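# Four arms pull roped ring to carry ball between stands

## Task

The ball sits on a ring that rests on the collar of one stand, and that stand and a second one stand in the gap between the benches, beyond every hand's reach. Four ropes run from the ring to metal blocks, one block on each arm's bench. Using the ropes, bring the ball over onto the second stand, with the ring left lying flat on that stand's collar. Tipping or yanking the ring can let the ball roll away. At the end every block must be lying on a bench.

## Robot and tools

SETUP. Four arms, arm1 to arm4, each an i2rt Big YAM carrying a five-fingered right hand. Everything is in one scene frame: metres, origin on the floor, +z up. Base (base_link) poses, with each foot facing its own +x: arm1 at (+1.181, +1.230, +0.985), quat_wxyz (+0.438, -0.001, +0.005, -0.899); arm2 at (-1.137, +1.446, +1.012), (+0.822, +0.002, -0.005, -0.570); arm3 at (-1.040, -1.414, +0.992), (+0.825, +0.003, -0.004, +0.565); arm4 at (+1.392, -1.168, +0.979), (+0.431, +0.005, -0.004, +0.903). Bench tops are at z=0.950. Reach is about 1.07 m from the joint 1 axis. The stands sit between the benches, so the ball can only be moved by pulling ropes; their blocks lie on the benches.

HAND FRAME. The hand point is 0.045 m in front of the palm and moves with it. Its +z runs along straight fingers, +y points out of the palm, +x runs across the palm away from the thumb. Straight fingers extend about 0.06-0.07 m past the point. A wrist bracket on the little-finger side sticks out and can strike things. The wrist camera sits on the little-finger side; with joint6 near -1.3 its image is upright.

TOOL move. Arguments arm1, arm2, arm3, arm4 (each optional, one object per arm) plus cameras. Inside an arm's object:
- joints: a dictionary of absolute targets keyed by name. joint1_rad -2.879..2.879 (base yaw, positive counter-clockwise from above), joint2_rad 0..3.141 (shoulder), joint3_rad 0..3.019 (elbow), joint4_rad -1.692..1.57 (hand pitch, positive tips fingers up), joint5_rad -1.57..1.57 (sideways, positive to the arm's right), joint6_rad -2.094..2.094 (roll, positive clockwise viewed from behind). Hand keys, all -1..1: hand_little, hand_ring, hand_middle, hand_index, hand_thumb_bend (+1 straight/open, -1 curled), hand_thumb_turn (+1 beside the palm, -1 opposite the fingers). Settings, not motions: hand_force_limit (-1..1, roughly 0 to 10 N at the fingertip, 15 N for thumb motors; starts at 0) and hand_speed (-0.96..1; starts at -0.8; use -0.94 or lower for a soft grip).
- target: seven numbers [x, y, z, qw, qx, qy, qz], an absolute hand-point pose in the scene frame (metres, unit quaternion), same form as the printed hand line. The hand travels a straight line from its hand_target toward it. When target is given, joints may hold only hand keys plus hand_force_limit and hand_speed, otherwise the call is refused.
- speed: top speed of the straight path, 0.002..4.3 m/s, default 0.25; rotation capped at twice that in rad/s.
- min_time_s: 0.1..8 s, the shortest duration of that arm's joint motions.
cameras: list from arm1_cam_wrist, arm2_cam_wrist, arm3_cam_wrist, arm4_cam_wrist, cam_low, cam_side, cam_top, or ["all"]; [] for none. A move with no arm parts reports every robot in full plus all images.
All arms in one call start together; hand paths finish together and end within 10 s; no action exceeds 15 s. Each control step the commanded pose is clipped to 100 mm and 20 degrees from the measured pose. Paths ignore obstacles and other arms. Hands lag, drift and may overshoot speed, most near full stretch; fast joint moves can overshoot by up to ~30 degrees.

TOOL wait: seconds 0..10, optional cameras. TOOL zoom_image: camera name and region [x0, y0, x1, y1] in pixels of its latest image (672x504, top-left origin; box at most 504 by 504). TOOL show_instructions: no arguments; shows the hand reference page. TOOL finished_scene: optional scene=1; ends the scene for good, so the result must hold by itself.

RESULTS. "move" names arms that got motion; "as last shown" marks an uncommanded arm whose statuses read "not commanded". "hand" is the hand point pose (may be off at long reach); hand_target is the pose at the held joint targets. joint_positions lists joints and both settings. Joint velocities (rad/s) read "within noise" when at rest. hand_stopped_by gives six words for little, ring, middle, index, thumb_bend, thumb_turn: moving, target, force, stalled, fault. The *_load_n values are fingertip forces in N, positive pushing open; a lost grip drops them near 0. Statuses: off_target (resting short, not a stop), time_out (a stop; on_its_own shows the held target), not_followed, "joint command not followed" or "pose unreachable" (a safety check withheld the motion). MOTOR HOT warns near 85 °C; OVER-TEMPERATURE FAULT means the arm dropped; resend keys marked limit_stop_at_motor_heat. If a move or wait in a reply is refused or stopped, the following calls in that reply do not run.

GRIPPING. A finger motor only starts when its target changes by at least 0.002. It closes until target or until load reaches hand_force_limit, then locks. To squeeze harder, raise the limit and send a more-closed target; to release, send a more-open one. Thumb turned fully in (-1) lets the hand wrap objects about 0.035-0.065 m thick, or handles down to 0.025 m.

AVOID. Any hard press between two robots (including gripping another hand) fails and ends the scene. Do not knock anything off the work area or onto the floor, drop or fling blocks, slam into fixed items, or over-stress fingers. Pull ropes smoothly and evenly so the ring stays level and the ball stays on; keep arms stretched or straining only briefly to limit heating. Objects may get an occasional small push from outside.

Each tool is called after ">>>" as name(argument=value, ...), one argument or row to a line, values as JSON.

Reference images:

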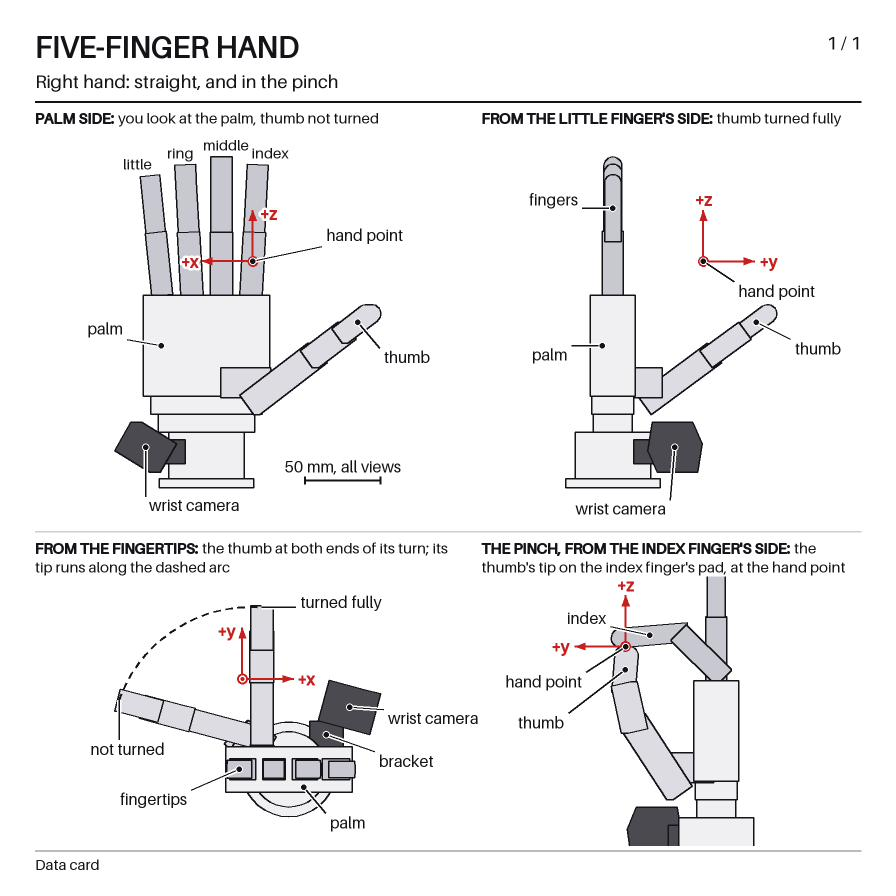

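## Session

>>> move(
)

Scene clock: 0.00 s.
Joint torques (N m): no reading
Heat: arm1: hottest joint1_rad 31 °C; arm2: hottest joint3_rad 33 °C; arm3: hottest joint3_rad 32 °C; arm4: hottest joint3_rad 31 °C.
Joint velocities: within noise
arm1.joint_positions: joint1_rad=+0.377 joint2_rad=+0.586 joint3_rad=+1.400 joint4_rad=-1.182 joint5_rad=+0.130 joint6_rad=-1.019 hand_little=+1.000 hand_ring=+1.000 hand_middle=+1.000 hand_index=+1.000 hand_thumb_turn=+1.000 hand_thumb_bend=+1.000 hand_force_limit=+0.000 hand_speed=-0.800
arm1.joint_status: not commanded
arm1.hand_stopped_by: target,target,target,target,target,target
arm1.little_load_n: 0.0
arm1.ring_load_n: 0.0
arm1.middle_load_n: 0.0
arm1.index_load_n: 0.5
arm1.thumb_bend_load_n: 0.0
arm1.thumb_turn_load_n: 0.0
arm1.hand: x=+1.0612 y=+1.0224 z=+1.5100 quat_wxyz=(+0.387, +0.263, -0.782, +0.412) (m; scene frame)
arm1.hand_target: x=+1.0618 y=+1.0244 z=+1.5179 quat_wxyz=(+0.391, +0.261, -0.777, +0.418) (m; scene frame)
arm1.hand_status: not commanded
arm2.joint_positions: joint1_rad=-0.548 joint2_rad=+0.640 joint3_rad=+1.417 joint4_rad=-1.618 joint5_rad=-0.062 joint6_rad=-1.426 hand_little=+1.000 hand_ring=+1.000 hand_middle=+1.000 hand_index=+1.000 hand_thumb_turn=+1.000 hand_thumb_bend=+1.000 hand_force_limit=+0.000 hand_speed=-0.800
arm2.joint_status: not commanded
arm2.hand_stopped_by: target,target,target,target,target,target
arm2.little_load_n: 0.0
arm2.ring_load_n: 0.0
arm2.middle_load_n: 0.0
arm2.index_load_n: 0.0
arm2.thumb_bend_load_n: 0.0
arm2.thumb_turn_load_n: 0.0
arm2.hand: x=-1.2184 y=+1.2759 z=+1.4621 quat_wxyz=(+0.235, +0.549, -0.755, +0.271) (m; scene frame)
arm2.hand_target: x=-1.2183 y=+1.2762 z=+1.4685 quat_wxyz=(+0.240, +0.547, -0.753, +0.276) (m; scene frame)
arm2.hand_status: not commanded
arm3.joint_positions: joint1_rad=+0.170 joint2_rad=+0.616 joint3_rad=+1.366 joint4_rad=-1.520 joint5_rad=-0.186 joint6_rad=-1.429 hand_little=+1.000 hand_ring=+1.000 hand_middle=+1.000 hand_index=+1.000 hand_thumb_turn=+1.000 hand_thumb_bend=+1.000 hand_force_limit=+0.000 hand_speed=-0.800
arm3.joint_status: not commanded
arm3.hand_stopped_by: target,target,target,target,target,target
arm3.little_load_n: 0.0
arm3.ring_load_n: 0.0
arm3.middle_load_n: 0.5
arm3.index_load_n: 0.0
arm3.thumb_bend_load_n: 0.0
arm3.thumb_turn_load_n: 0.0
arm3.hand: x=-0.9828 y=-1.2236 z=+1.4393 quat_wxyz=(-0.331, +0.727, +0.558, +0.227) (m; scene frame)
arm3.hand_target: x=-0.9828 y=-1.2232 z=+1.4499 quat_wxyz=(-0.339, +0.722, +0.556, +0.236) (m; scene frame)
arm3.hand_status: not commanded
arm4.joint_positions: joint1_rad=+0.104 joint2_rad=+0.623 joint3_rad=+1.454 joint4_rad=-1.339 joint5_rad=+0.194 joint6_rad=-1.496 hand_little=+1.000 hand_ring=+1.000 hand_middle=+1.000 hand_index=+1.000 hand_thumb_turn=+1.000 hand_thumb_bend=+1.000 hand_force_limit=+0.000 hand_speed=-0.800
arm4.joint_status: not commanded
arm4.hand_stopped_by: target,target,target,target,target,target
arm4.little_load_n: 0.0
arm4.ring_load_n: 0.0
arm4.middle_load_n: 0.0
arm4.index_load_n: 0.0
arm4.thumb_bend_load_n: 0.0
arm4.thumb_turn_load_n: 0.0
arm4.hand: x=+1.3084 y=-0.9547 z=+1.5162 quat_wxyz=(-0.448, +0.401, +0.757, +0.257) (m; scene frame)
arm4.hand_target: x=+1.3098 y=-0.9562 z=+1.5250 quat_wxyz=(-0.457, +0.399, +0.751, +0.260) (m; scene frame)
arm4.hand_status: not commanded
pictures: arm1_cam_wrist, arm2_cam_wrist, arm3_cam_wrist, arm4_cam_wrist, cam_low, cam_side, cam_top

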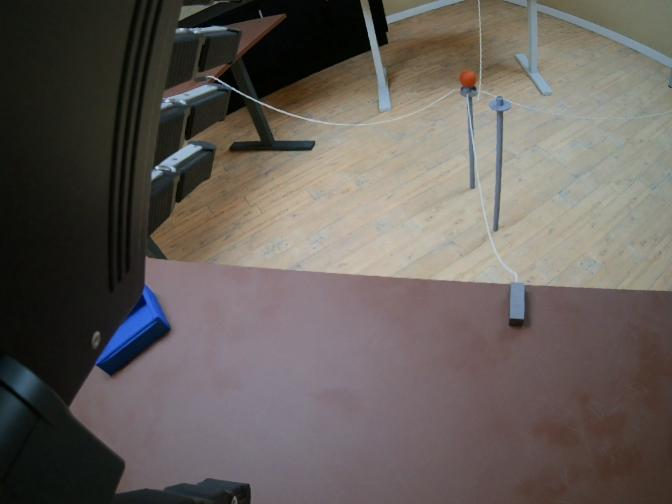

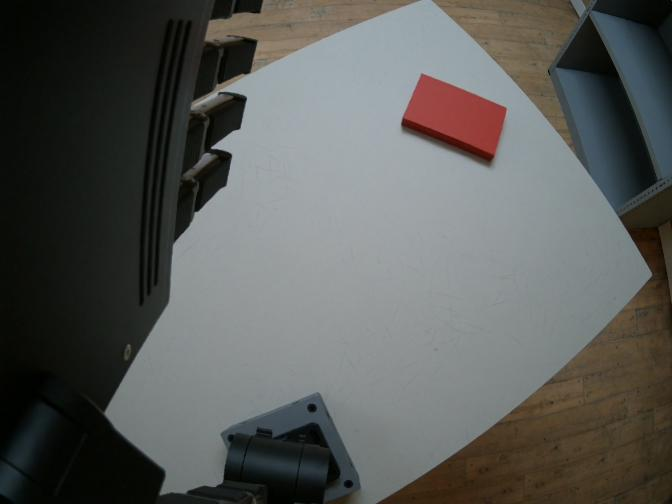

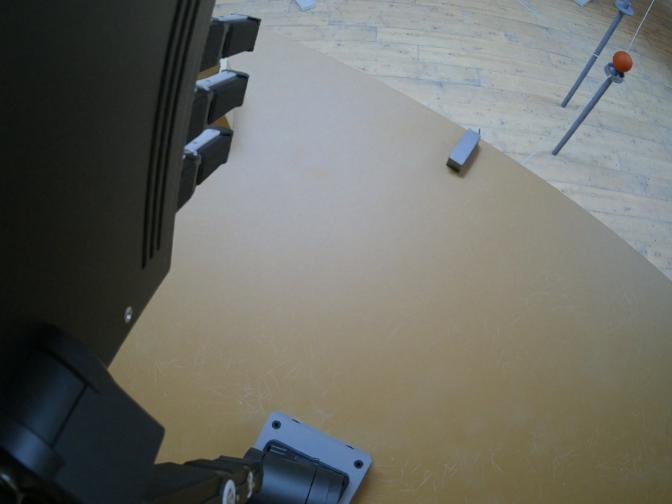

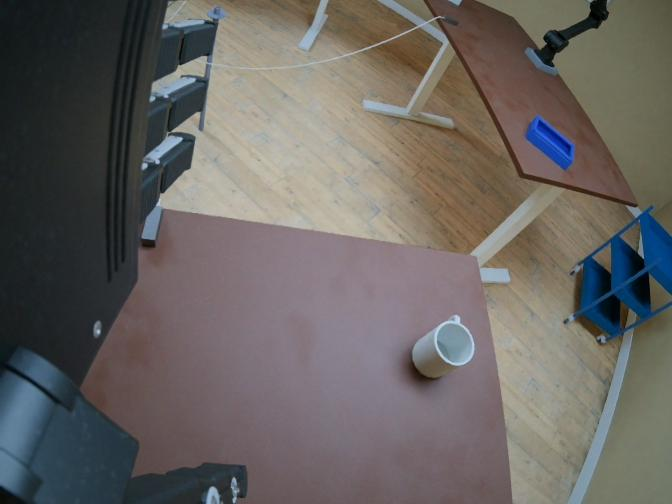

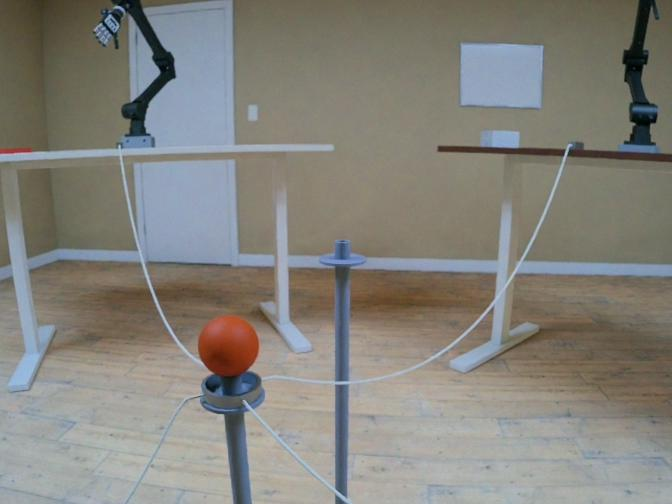

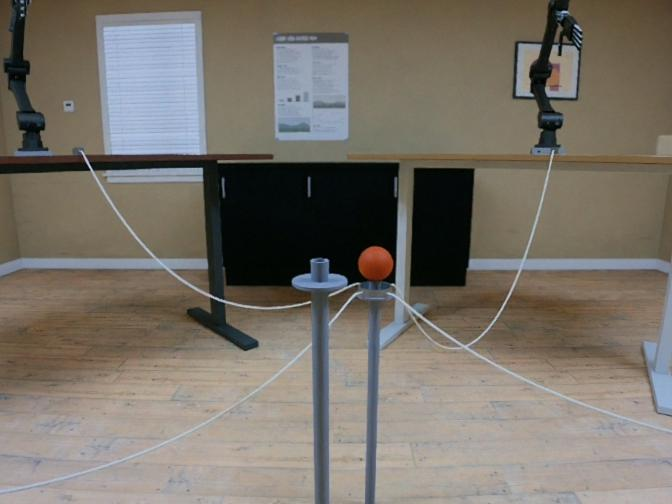

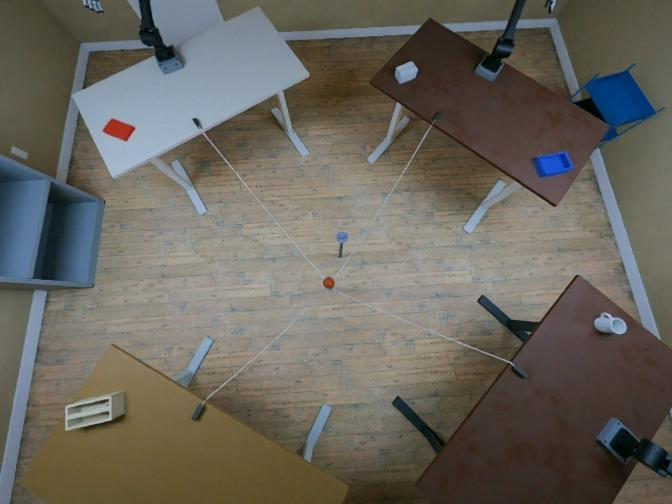

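>>> zoom_image(
  camera="cam_low",
  region=[150, 220, 402, 472],
)

>>> zoom_image(
  camera="cam_side",
  region=[260, 220, 450, 362],
)

>>> zoom_image(
  camera="cam_top",
  region=[280, 210, 380, 310],
)

>>> zoom_image(
  camera="cam_top",
  region=[160, 90, 240, 150],
)

>>> zoom_image(
  camera="cam_top",
  region=[160, 380, 240, 440],
)

>>> zoom_image(
  camera="cam_top",
  region=[480, 340, 560, 400],
)

>>> zoom_image(
  camera="cam_top",
  region=[400, 90, 480, 150],
)

>>> zoom_image(
  camera="arm1_cam_wrist",
  region=[440, 60, 560, 340],
)

Scaled by 2.000 from the camera's image (finer frame: 960x720).

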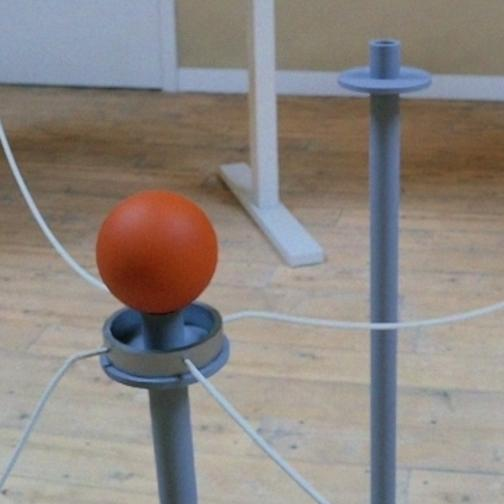

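Scaled by 2.653 from the camera's image (finer frame: 960x720).

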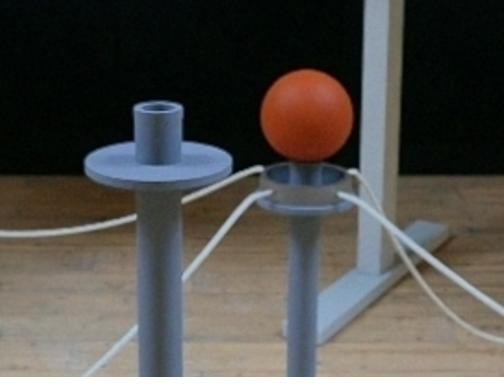

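Scaled by 5.040 from the camera's image (finer frame: 960x720).

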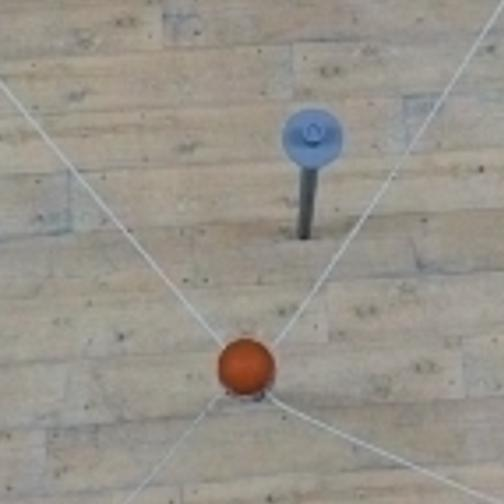

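Scaled by 6.300 from the camera's image (finer frame: 960x720).

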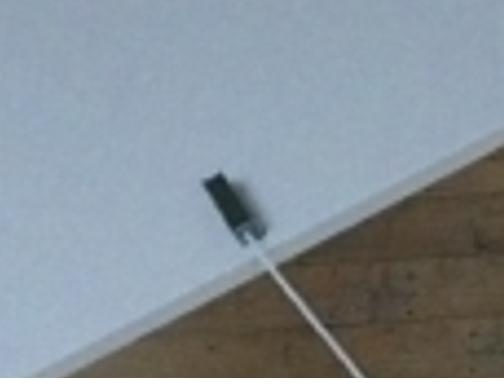

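Scaled by 6.300 from the camera's image (finer frame: 960x720).

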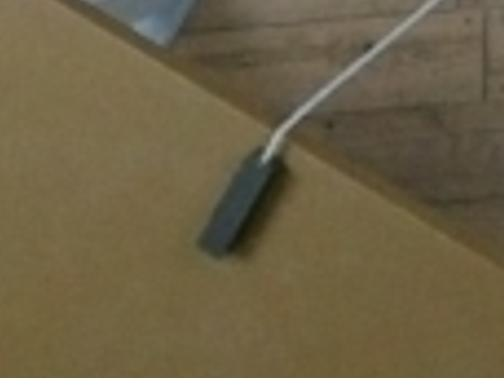

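Scaled by 6.300 from the camera's image (finer frame: 960x720).

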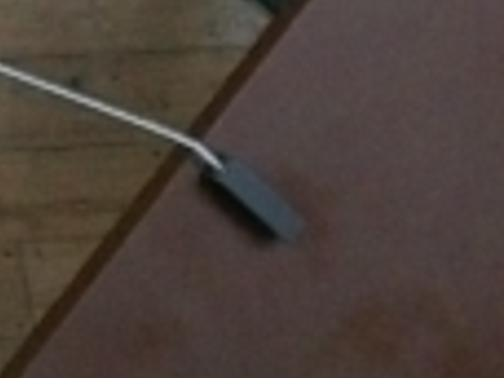

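Scaled by 6.300 from the camera's image (finer frame: 960x720).

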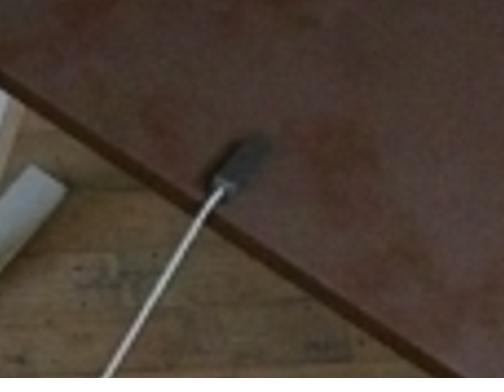

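Scaled by 1.800 from the camera's image (finer frame: 960x720).

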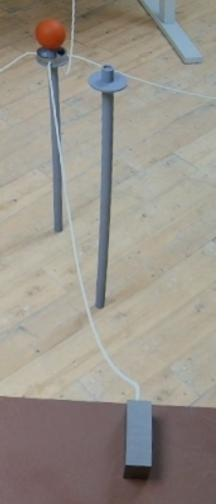

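>>> zoom_image(
  camera="arm1_cam_wrist",
  region=[480, 260, 560, 340],
)

>>> zoom_image(
  camera="arm3_cam_wrist",
  region=[420, 110, 500, 190],
)

>>> zoom_image(
  camera="cam_low",
  region=[80, 120, 160, 180],
)

>>> zoom_image(
  camera="cam_low",
  region=[540, 120, 620, 180],
)

>>> zoom_image(
  camera="cam_side",
  region=[50, 120, 130, 180],
)

>>> zoom_image(
  camera="cam_side",
  region=[510, 120, 590, 180],
)

Scaled by 6.300 from the camera's image (finer frame: 960x720).

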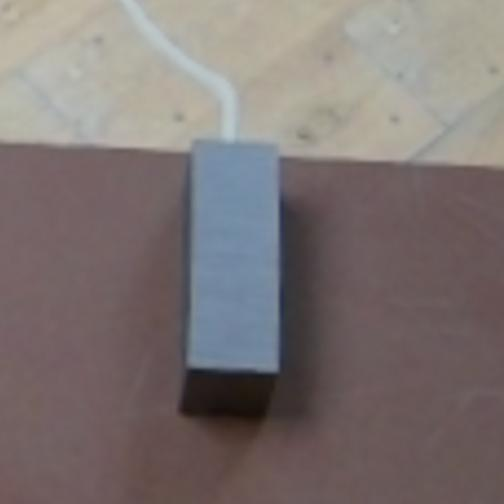

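Scaled by 6.300 from the camera's image (finer frame: 960x720).

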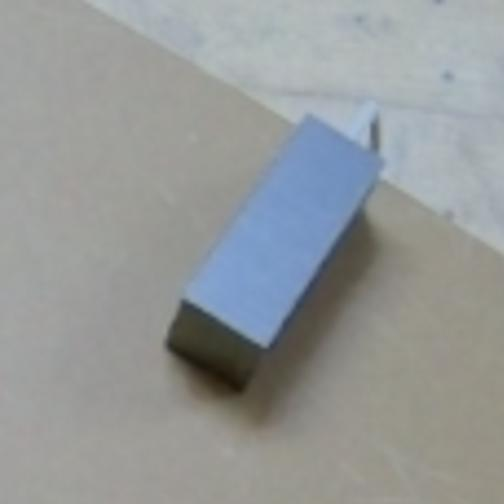

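Scaled by 6.300 from the camera's image (finer frame: 960x720).

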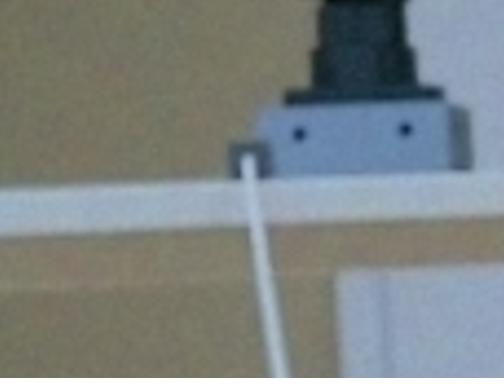

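Scaled by 6.300 from the camera's image (finer frame: 960x720).

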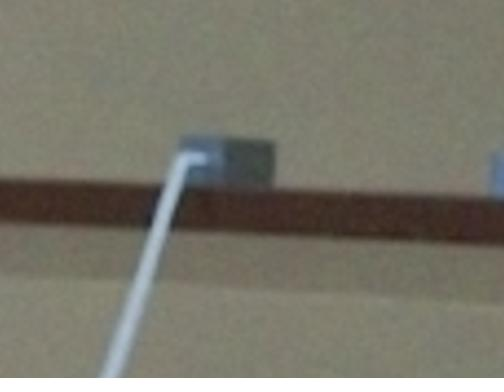

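Scaled by 6.300 from the camera's image (finer frame: 960x720).

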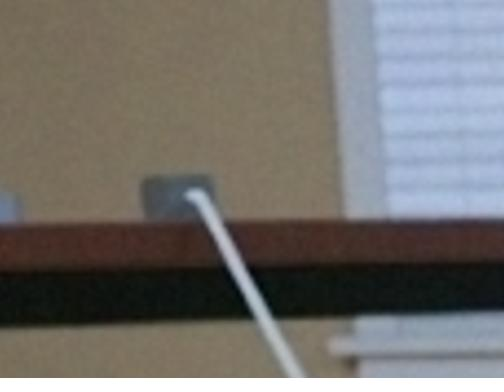

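Scaled by 6.300 from the camera's image (finer frame: 960x720).

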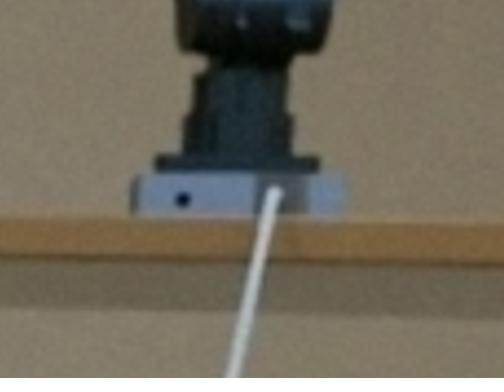

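>>> move(
  arm1={"target":[0.744,0.871,1.14,0.2034,-0.3522,0.7911,-0.4568],"speed":0.25,"joints":{"hand_thumb_turn":-1,"hand_thumb_bend":0.5,"hand_index":0.6,"hand_middle":0.6,"hand_ring":0.6,"hand_speed":-0.3}},
  arm2={"target":[-0.911,0.925,1.14,0.4308,-0.7461,0.4395,-0.2538],"speed":0.25,"joints":{"hand_thumb_turn":-1,"hand_thumb_bend":0.5,"hand_index":0.6,"hand_middle":0.6,"hand_ring":0.6,"hand_speed":-0.3}},
  arm3={"target":[-0.8136,-0.9044,1.14,0.4363,-0.7556,-0.4231,0.2443],"speed":0.25,"joints":{"hand_thumb_turn":-1,"hand_thumb_bend":0.5,"hand_index":0.6,"hand_middle":0.6,"hand_ring":0.6,"hand_speed":-0.3}},
  arm4={"target":[0.961,-0.814,1.14,0.2348,-0.4066,-0.7646,0.4415],"speed":0.25,"joints":{"hand_thumb_turn":-1,"hand_thumb_bend":0.5,"hand_index":0.6,"hand_middle":0.6,"hand_ring":0.6,"hand_speed":-0.3}},
  cameras=["all"],
)

Scene clock: 17.03 s.
Joint torques (N m): arm1=[-3.08 -18.84 11.99 -0.58 -0.75 0.03] | arm2=[1.03 -21.25 11.59 -0.84 -0.95 -0.13] | arm3=[-0.5 -17.9 11.23 -0.39 -0.93 -0.25] | arm4=[0.56 -18.96 13.55 -0.28 -1.16 -0.15]
Heat: arm1: hottest joint3_rad 32 °C; arm2: hottest joint3_rad 35 °C; arm3: hottest joint3_rad 34 °C; arm4: hottest joint3_rad 34 °C.
move: arm1 off_target; arm2 off_target; arm3 off_target; arm4 off_target
Joint velocities: within noise
arm1.joint_positions: joint1_rad=-0.429 joint2_rad=+1.994 joint3_rad=+1.809 joint4_rad=-1.695 joint5_rad=-0.964 joint6_rad=-2.016 hand_little=+1.000 hand_ring=+0.600 hand_middle=+0.600 hand_index=+0.600 hand_thumb_turn=-1.000 hand_thumb_bend=+0.500 hand_force_limit=+0.000 hand_speed=-0.300
arm1.joint_status: all done
arm1.hand_stopped_by: target,target,target,target,target,target
arm1.little_load_n: 0.0
arm1.ring_load_n: 0.0
arm1.middle_load_n: 0.0
arm1.index_load_n: 0.0
arm1.thumb_bend_load_n: 0.0
arm1.thumb_turn_load_n: 0.5
arm1.hand: x=+0.7576 y=+0.8733 z=+1.1345 quat_wxyz=(-0.142, +0.327, -0.818, +0.452)
arm1.hand_target: x=+0.7448 y=+0.8712 z=+1.1396 quat_wxyz=(-0.133, +0.329, -0.819, +0.452)
arm1.hand_status: off_target (0.015 m and 8.2 deg from the pose sent, 0.510 m and 69.7 deg at the start; a joint's target at an end of its range on 39 of 121 steps)
arm2.joint_positions: joint1_rad=-0.170 joint2_rad=+2.067 joint3_rad=+1.834 joint4_rad=-1.699 joint5_rad=-0.963 joint6_rad=-2.008 hand_little=+1.000 hand_ring=+0.600 hand_middle=+0.600 hand_index=+0.600 hand_thumb_turn=-1.000 hand_thumb_bend=+0.500 hand_force_limit=+0.000 hand_speed=-0.300
arm2.joint_status: all done
arm2.hand_stopped_by: target,target,target,target,target,target
arm2.little_load_n: 0.0
arm2.ring_load_n: 0.0
arm2.middle_load_n: 0.0
arm2.index_load_n: 0.0
arm2.thumb_bend_load_n: 0.0
arm2.thumb_turn_load_n: 0.0
arm2.hand: x=-0.9173 y=+0.9325 z=+1.1346 quat_wxyz=(-0.407, +0.738, -0.468, +0.266)
arm2.hand_target: x=-0.9109 y=+0.9256 z=+1.1398 quat_wxyz=(-0.402, +0.745, -0.458, +0.272)
arm2.hand_status: off_target (0.011 m and 4.6 deg from the pose sent, 0.567 m and 89.7 deg at the start; a joint's target at an end of its range on 29 of 122 steps)
arm3.joint_positions: joint1_rad=-0.279 joint2_rad=+1.977 joint3_rad=+1.691 joint4_rad=-1.519 joint5_rad=-1.031 joint6_rad=-1.766 hand_little=+1.000 hand_ring=+0.600 hand_middle=+0.600 hand_index=+0.600 hand_thumb_turn=-1.000 hand_thumb_bend=+0.500 hand_force_limit=+0.000 hand_speed=-0.300
arm3.joint_status: all done
arm3.hand_stopped_by: target,target,target,target,target,target
arm3.little_load_n: 0.0
arm3.ring_load_n: 0.0
arm3.middle_load_n: 0.0
arm3.index_load_n: 0.0
arm3.thumb_bend_load_n: 0.0
arm3.thumb_turn_load_n: 0.0
arm3.hand: x=-0.8258 y=-0.9137 z=+1.1213 quat_wxyz=(-0.424, +0.762, +0.410, -0.266)
arm3.hand_target: x=-0.8141 y=-0.9052 z=+1.1402 quat_wxyz=(-0.436, +0.756, +0.423, -0.244)
arm3.hand_status: off_target (0.024 m and 3.3 deg from the pose sent, 0.469 m and 58.2 deg at the start)
arm4.joint_positions: joint1_rad=-0.060 joint2_rad=+1.855 joint3_rad=+1.564 joint4_rad=-1.255 joint5_rad=-1.047 joint6_rad=-1.481 hand_little=+1.000 hand_ring=+0.600 hand_middle=+0.600 hand_index=+0.600 hand_thumb_turn=-1.000 hand_thumb_bend=+0.500 hand_force_limit=+0.000 hand_speed=-0.300
arm4.joint_status: all done
arm4.hand_stopped_by: target,target,target,target,target,target
arm4.little_load_n: 0.0
arm4.ring_load_n: 0.0
arm4.middle_load_n: 0.0
arm4.index_load_n: 0.0
arm4.thumb_bend_load_n: 0.0
arm4.thumb_turn_load_n: 0.0
arm4.hand: x=+0.9718 y=-0.8207 z=+1.1284 quat_wxyz=(-0.223, +0.423, +0.757, -0.446)
arm4.hand_target: x=+0.9613 y=-0.8146 z=+1.1401 quat_wxyz=(-0.235, +0.407, +0.764, -0.442)
arm4.hand_status: off_target (0.017 m and 2.5 deg from the pose sent, 0.531 m and 85.7 deg at the start)
pictures: arm1_cam_wrist, arm2_cam_wrist, arm3_cam_wrist, arm4_cam_wrist, cam_low, cam_side, cam_top
arm1_cam_wrist: T_world_to_cam=[[-0.5754, 0.16509, -0.80104, 1.20322], [0.27529, 0.96136, 0.00038, -1.04415], [0.77015, -0.2203, -0.59861, 0.39936]] pos_world=[0.67221, 0.89315, 1.20329]
arm2_cam_wrist: T_world_to_cam=[[-0.29638, -0.45218, -0.84125, 1.11112], [-0.84061, 0.54162, 0.00503, -1.2749], [0.45336, 0.70865, -0.54063, 0.48444]] pos_world=[-0.962, 0.84963, 1.20304]
arm3_cam_wrist: T_world_to_cam=[[0.50119, -0.02657, -0.86493, 1.366], [0.04535, -0.99735, 0.05692, -0.93736], [-0.86415, -0.06776, -0.49866, -0.09729]] pos_world=[-0.72619, -0.90517, 1.18633]
arm4_cam_wrist: T_world_to_cam=[[0.29492, 0.47749, -0.82766, 1.03535], [0.91156, -0.40029, 0.09388, -1.32245], [-0.28648, -0.78215, -0.55332, 0.38416]] pos_world=[1.01021, -0.72327, 1.19364]

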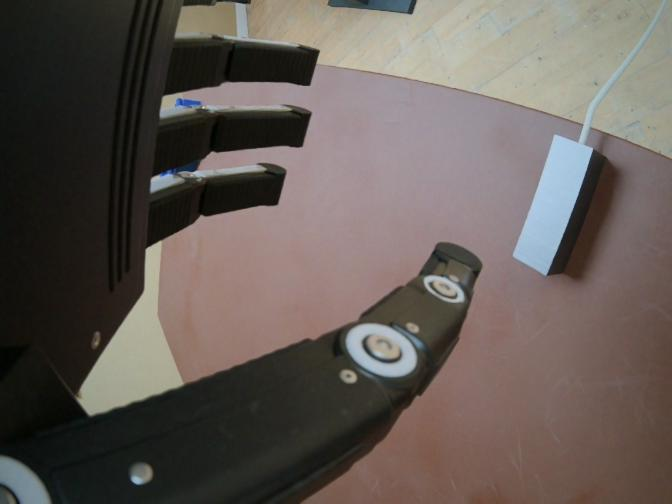

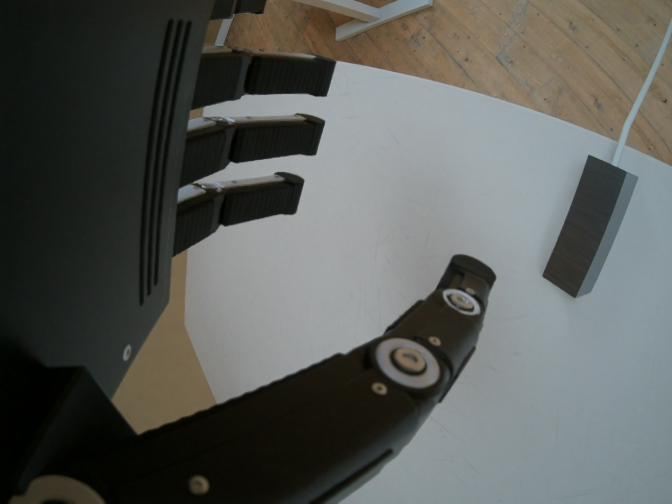

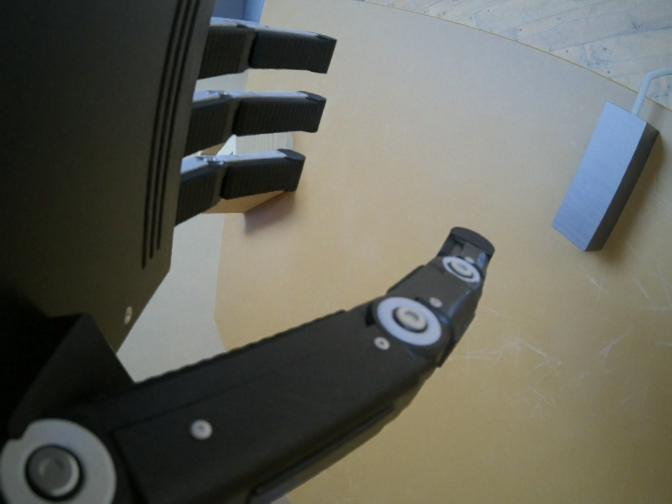

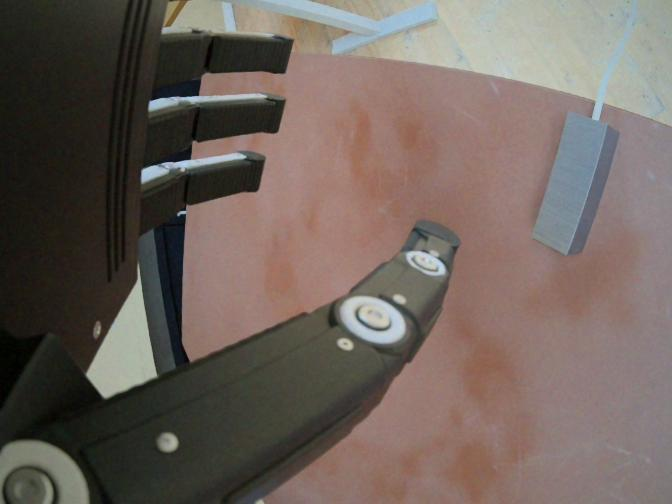

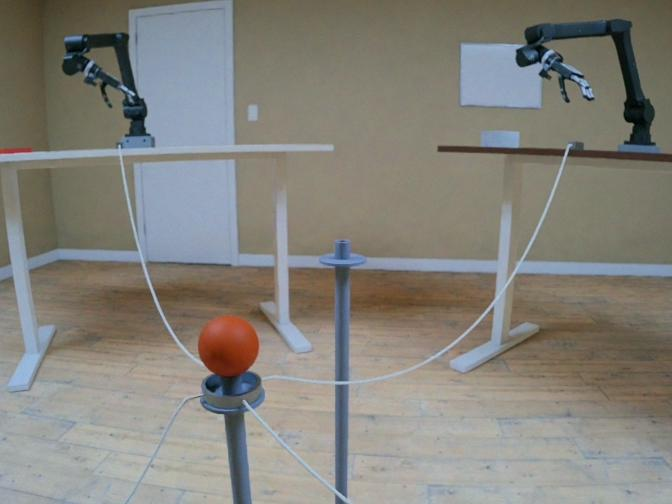

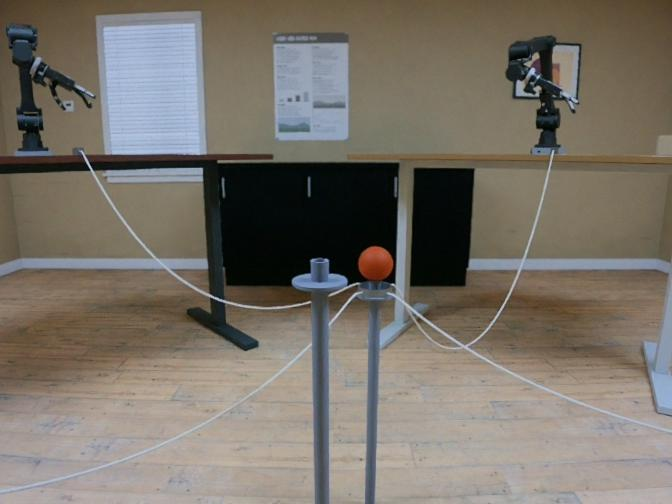

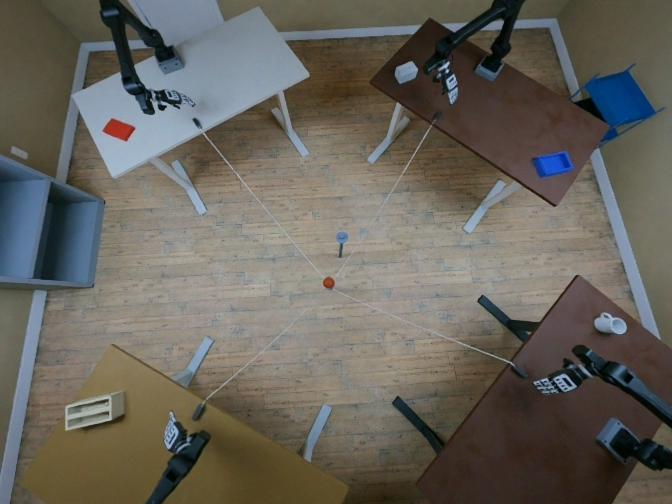

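>>> zoom_image(
  camera="arm1_cam_wrist",
  region=[490, 110, 650, 290],
)

>>> zoom_image(
  camera="arm2_cam_wrist",
  region=[512, 130, 672, 310],
)

>>> zoom_image(
  camera="arm3_cam_wrist",
  region=[512, 80, 672, 260],
)

>>> zoom_image(
  camera="arm4_cam_wrist",
  region=[500, 90, 660, 270],
)

Scaled by 2.800 from the camera's image (finer frame: 960x720).

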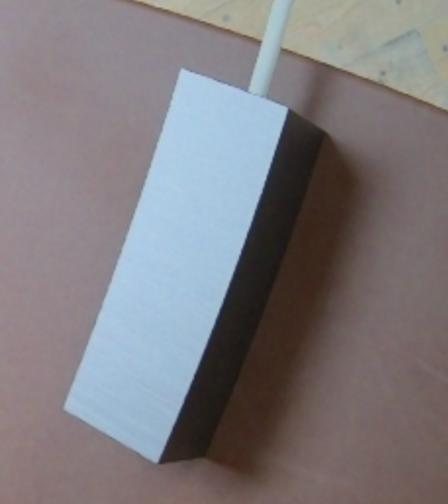

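Scaled by 2.800 from the camera's image (finer frame: 960x720).

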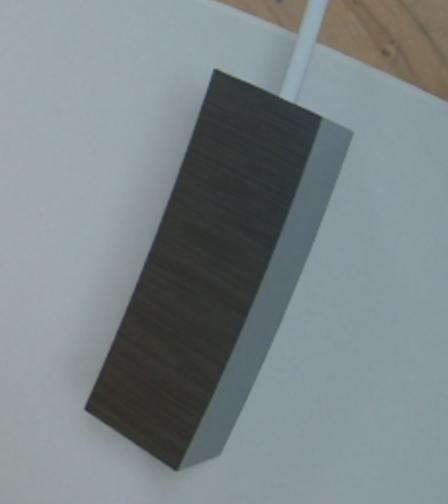

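Scaled by 2.800 from the camera's image (finer frame: 960x720).

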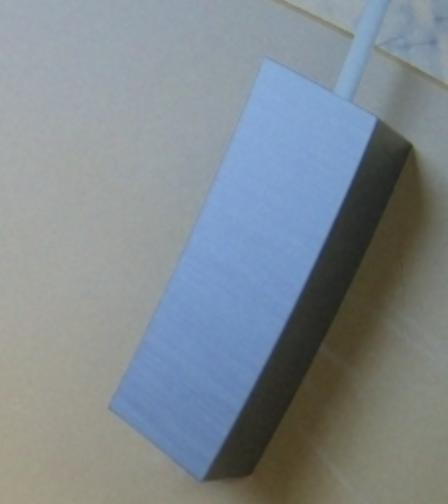

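Scaled by 2.800 from the camera's image (finer frame: 960x720).

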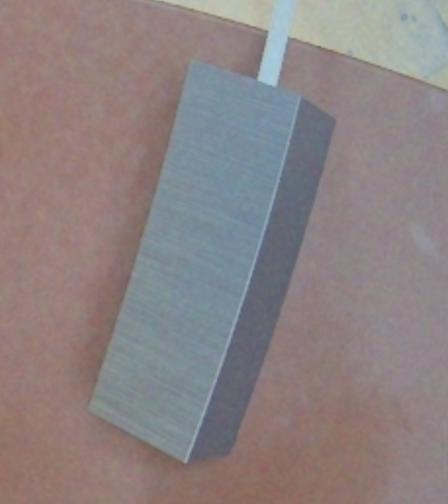

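>>> move(
  arm1={"target":[0.746,0.862,1.036,0.2073,-0.3591,0.7881,-0.455],"speed":0.15},
  arm2={"target":[-0.9195,0.9244,1.036,0.4343,-0.7522,0.4291,-0.2477],"speed":0.15},
  arm3={"target":[-0.8006,-0.8983,1.048,0.4379,-0.7585,-0.4179,0.2413],"speed":0.15},
  arm4={"target":[0.9703,-0.8027,1.04,0.2089,-0.3619,-0.7868,0.4543],"speed":0.15},
  cameras=["arm1_cam_wrist","arm2_cam_wrist","arm3_cam_wrist","arm4_cam_wrist"],
)

Scene clock: 22.93 s.
Joint torques (N m): arm1=[-1.61 -20.78 10.96 -0.83 -0.69 -0.05] | arm2=[0.15 -21.6 7.98 -0.24 -0.74 -0.11] | arm3=[-0.56 -18.84 7.84 0.43 -0.9 -0.24] | arm4=[-1.55 -20.07 12.4 -0.55 -0.95 -0.12]
Heat: arm1: hottest joint3_rad 33 °C; arm2: hottest joint3_rad 36 °C; arm3: hottest joint3_rad 35 °C; arm4: hottest joint3_rad 34 °C.
move: arm1 off_target; arm2 off_target; arm3 off_target; arm4 off_target
Joint velocities: within noise
arm1.joint_positions: joint1_rad=-0.424 joint2_rad=+2.189 joint3_rad=+1.830 joint4_rad=-1.695 joint5_rad=-0.944 joint6_rad=-2.109 hand_little=+1.000 hand_ring=+0.600 hand_middle=+0.600 hand_index=+0.600 hand_thumb_turn=-1.000 hand_thumb_bend=+0.500 hand_force_limit=+0.000 hand_speed=-0.300
arm1.joint_status: not commanded
arm1.hand_stopped_by: target,target,target,target,target,target
arm1.little_load_n: 0.0
arm1.ring_load_n: 0.0
arm1.middle_load_n: 0.0
arm1.index_load_n: 0.0
arm1.thumb_bend_load_n: 0.0
arm1.thumb_turn_load_n: 0.0
arm1.hand: x=+0.7524 y=+0.8724 z=+1.0337 quat_wxyz=(-0.199, +0.328, -0.810, +0.443)
arm1.hand_target: x=+0.7465 y=+0.8618 z=+1.0361 quat_wxyz=(-0.194, +0.341, -0.807, +0.442)
arm1.hand_status: off_target (0.012 m and 4.6 deg from the pose sent, 0.100 m and 9.0 deg at the start; a joint's target at an end of its range on 47 of 48 steps)
arm2.joint_positions: joint1_rad=-0.170 joint2_rad=+2.210 joint3_rad=+1.830 joint4_rad=-1.656 joint5_rad=-0.940 joint6_rad=-2.106 hand_little=+1.000 hand_ring=+0.600 hand_middle=+0.600 hand_index=+0.600 hand_thumb_turn=-1.000 hand_thumb_bend=+0.500 hand_force_limit=+0.000 hand_speed=-0.300
arm2.joint_status: not commanded
arm2.hand_stopped_by: target,target,target,target,target,target
arm2.little_load_n: 0.0
arm2.ring_load_n: 0.0
arm2.middle_load_n: 0.0
arm2.index_load_n: 0.0
arm2.thumb_bend_load_n: 0.0
arm2.thumb_turn_load_n: 0.0
arm2.hand: x=-0.9192 y=+0.9260 z=+1.0484 quat_wxyz=(-0.423, +0.747, -0.449, +0.247)
arm2.hand_target: x=-0.9193 y=+0.9247 z=+1.0362 quat_wxyz=(-0.423, +0.750, -0.445, +0.246)
arm2.hand_status: off_target (0.012 m and 2.7 deg from the pose sent, 0.099 m and 6.1 deg at the start; a joint's target at an end of its range on 35 of 48 steps)
arm3.joint_positions: joint1_rad=-0.291 joint2_rad=+2.087 joint3_rad=+1.652 joint4_rad=-1.352 joint5_rad=-1.032 joint6_rad=-1.766 hand_little=+1.000 hand_ring=+0.600 hand_middle=+0.600 hand_index=+0.600 hand_thumb_turn=-1.000 hand_thumb_bend=+0.500 hand_force_limit=+0.000 hand_speed=-0.300
arm3.joint_status: not commanded
arm3.hand_stopped_by: target,target,target,target,target,target
arm3.little_load_n: 0.0
arm3.ring_load_n: 0.0
arm3.middle_load_n: 0.0
arm3.index_load_n: 0.0
arm3.thumb_bend_load_n: 0.0
arm3.thumb_turn_load_n: 0.0
arm3.hand: x=-0.8087 y=-0.9014 z=+1.0422 quat_wxyz=(-0.429, +0.763, +0.410, -0.256)
arm3.hand_target: x=-0.8007 y=-0.8985 z=+1.0480 quat_wxyz=(-0.438, +0.759, +0.418, -0.241)
arm3.hand_status: off_target (0.010 m and 2.2 deg from the pose sent, 0.079 m and 3.4 deg at the start)
arm4.joint_positions: joint1_rad=-0.060 joint2_rad=+2.029 joint3_rad=+1.565 joint4_rad=-1.303 joint5_rad=-1.044 joint6_rad=-1.745 hand_little=+1.000 hand_ring=+0.600 hand_middle=+0.600 hand_index=+0.600 hand_thumb_turn=-1.000 hand_thumb_bend=+0.500 hand_force_limit=+0.000 hand_speed=-0.300
arm4.joint_status: not commanded
arm4.hand_stopped_by: target,target,target,target,target,target
arm4.little_load_n: 0.0
arm4.ring_load_n: 0.0
arm4.middle_load_n: -0.5
arm4.index_load_n: 0.0
arm4.thumb_bend_load_n: 0.0
arm4.thumb_turn_load_n: 0.0
arm4.hand: x=+0.9751 y=-0.8176 z=+1.0347 quat_wxyz=(-0.197, +0.369, +0.782, -0.461)
arm4.hand_target: x=+0.9707 y=-0.8030 z=+1.0401 quat_wxyz=(-0.209, +0.362, +0.787, -0.454)
arm4.hand_status: off_target (0.016 m and 1.9 deg from the pose sent, 0.090 m and 8.0 deg at the start)
arm1_cam_wrist: T_world_to_cam=[[-0.51225, 0.16772, -0.8423, 1.11254], [0.21292, 0.97493, 0.06465, -1.07302], [0.83202, -0.14622, -0.53512, 0.16597]] pos_world=[0.66028, 0.88379, 1.09527]
arm2_cam_wrist: T_world_to_cam=[[-0.2713, -0.45007, -0.85079, 1.06628], [-0.8723, 0.48857, 0.0197, -1.26795], [0.4068, 0.74749, -0.52514, 0.34829]] pos_world=[-0.95844, 0.83904, 1.11506]
arm3_cam_wrist: T_world_to_cam=[[0.51048, -0.01879, -0.85968, 1.29848], [0.03316, -0.99859, 0.04152, -0.91634], [-0.85925, -0.0497, -0.50914, -0.08991]] pos_world=[-0.70972, -0.89512, 1.10855]
arm4_cam_wrist: T_world_to_cam=[[0.22085, 0.51395, -0.8289, 1.05858], [0.95728, -0.27687, 0.08339, -1.24825], [-0.18664, -0.81191, -0.55314, 0.21382]] pos_world=[1.00105, -0.71605, 1.09982]

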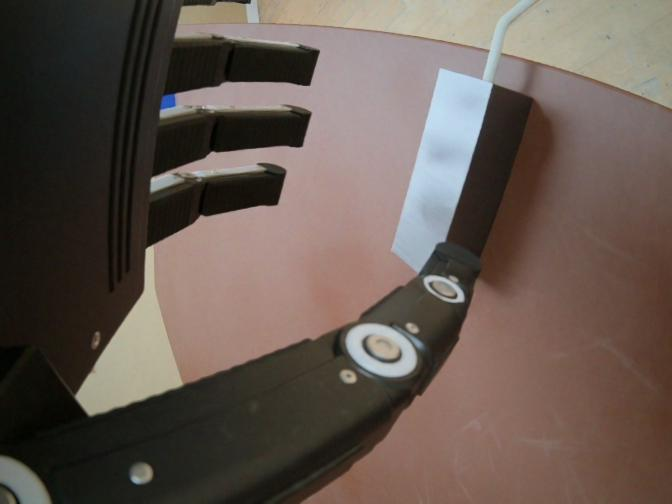

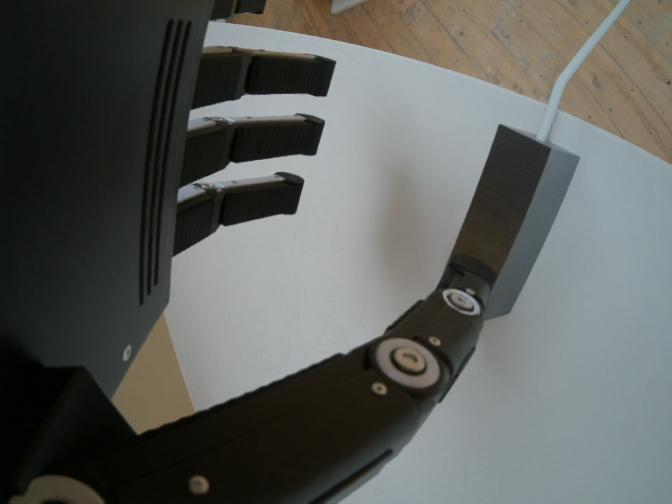

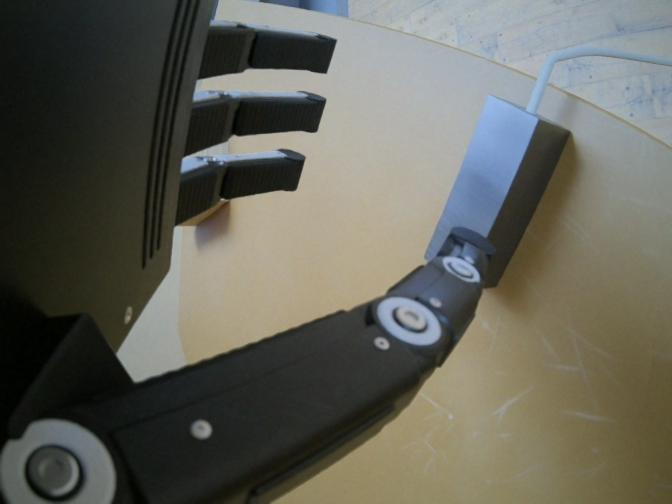

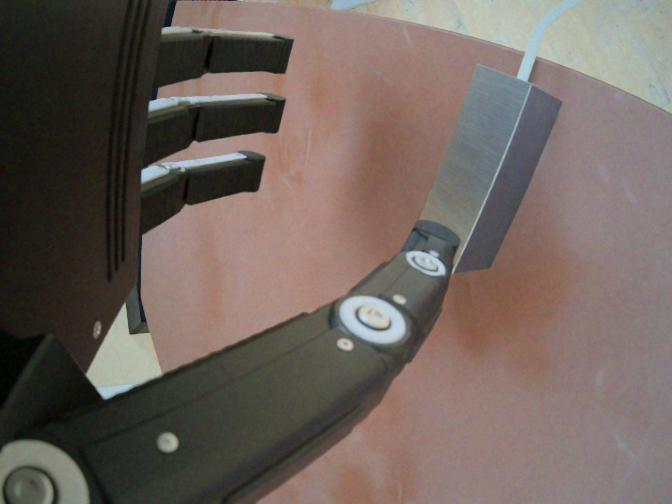

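>>> zoom_image(
  camera="arm1_cam_wrist",
  region=[370, 40, 570, 300],
)

>>> zoom_image(
  camera="arm2_cam_wrist",
  region=[420, 90, 620, 350],
)

>>> zoom_image(
  camera="arm3_cam_wrist",
  region=[400, 60, 600, 320],
)

>>> zoom_image(
  camera="arm4_cam_wrist",
  region=[390, 40, 590, 300],
)

Scaled by 1.938 from the camera's image (finer frame: 960x720).

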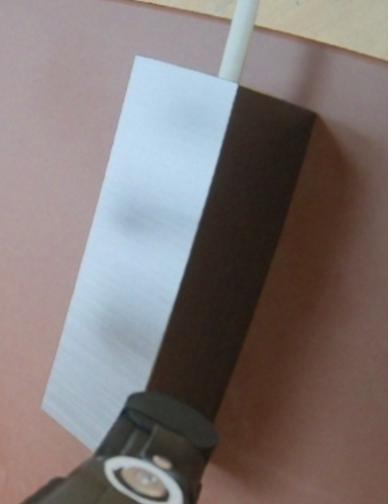

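Scaled by 1.938 from the camera's image (finer frame: 960x720).

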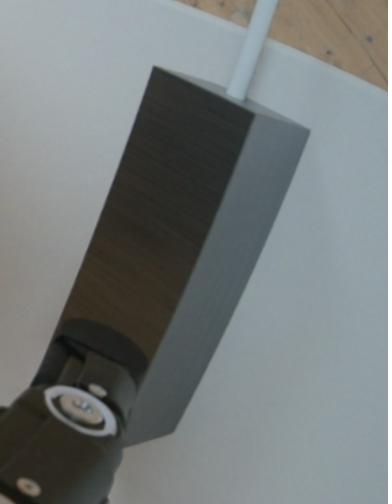

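Scaled by 1.938 from the camera's image (finer frame: 960x720).

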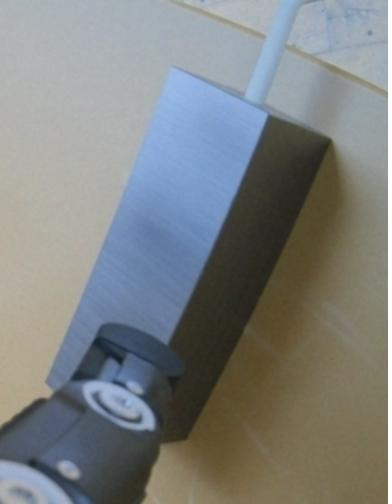

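Scaled by 1.938 from the camera's image (finer frame: 960x720).

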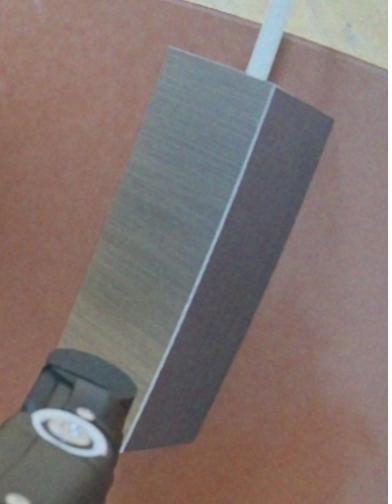

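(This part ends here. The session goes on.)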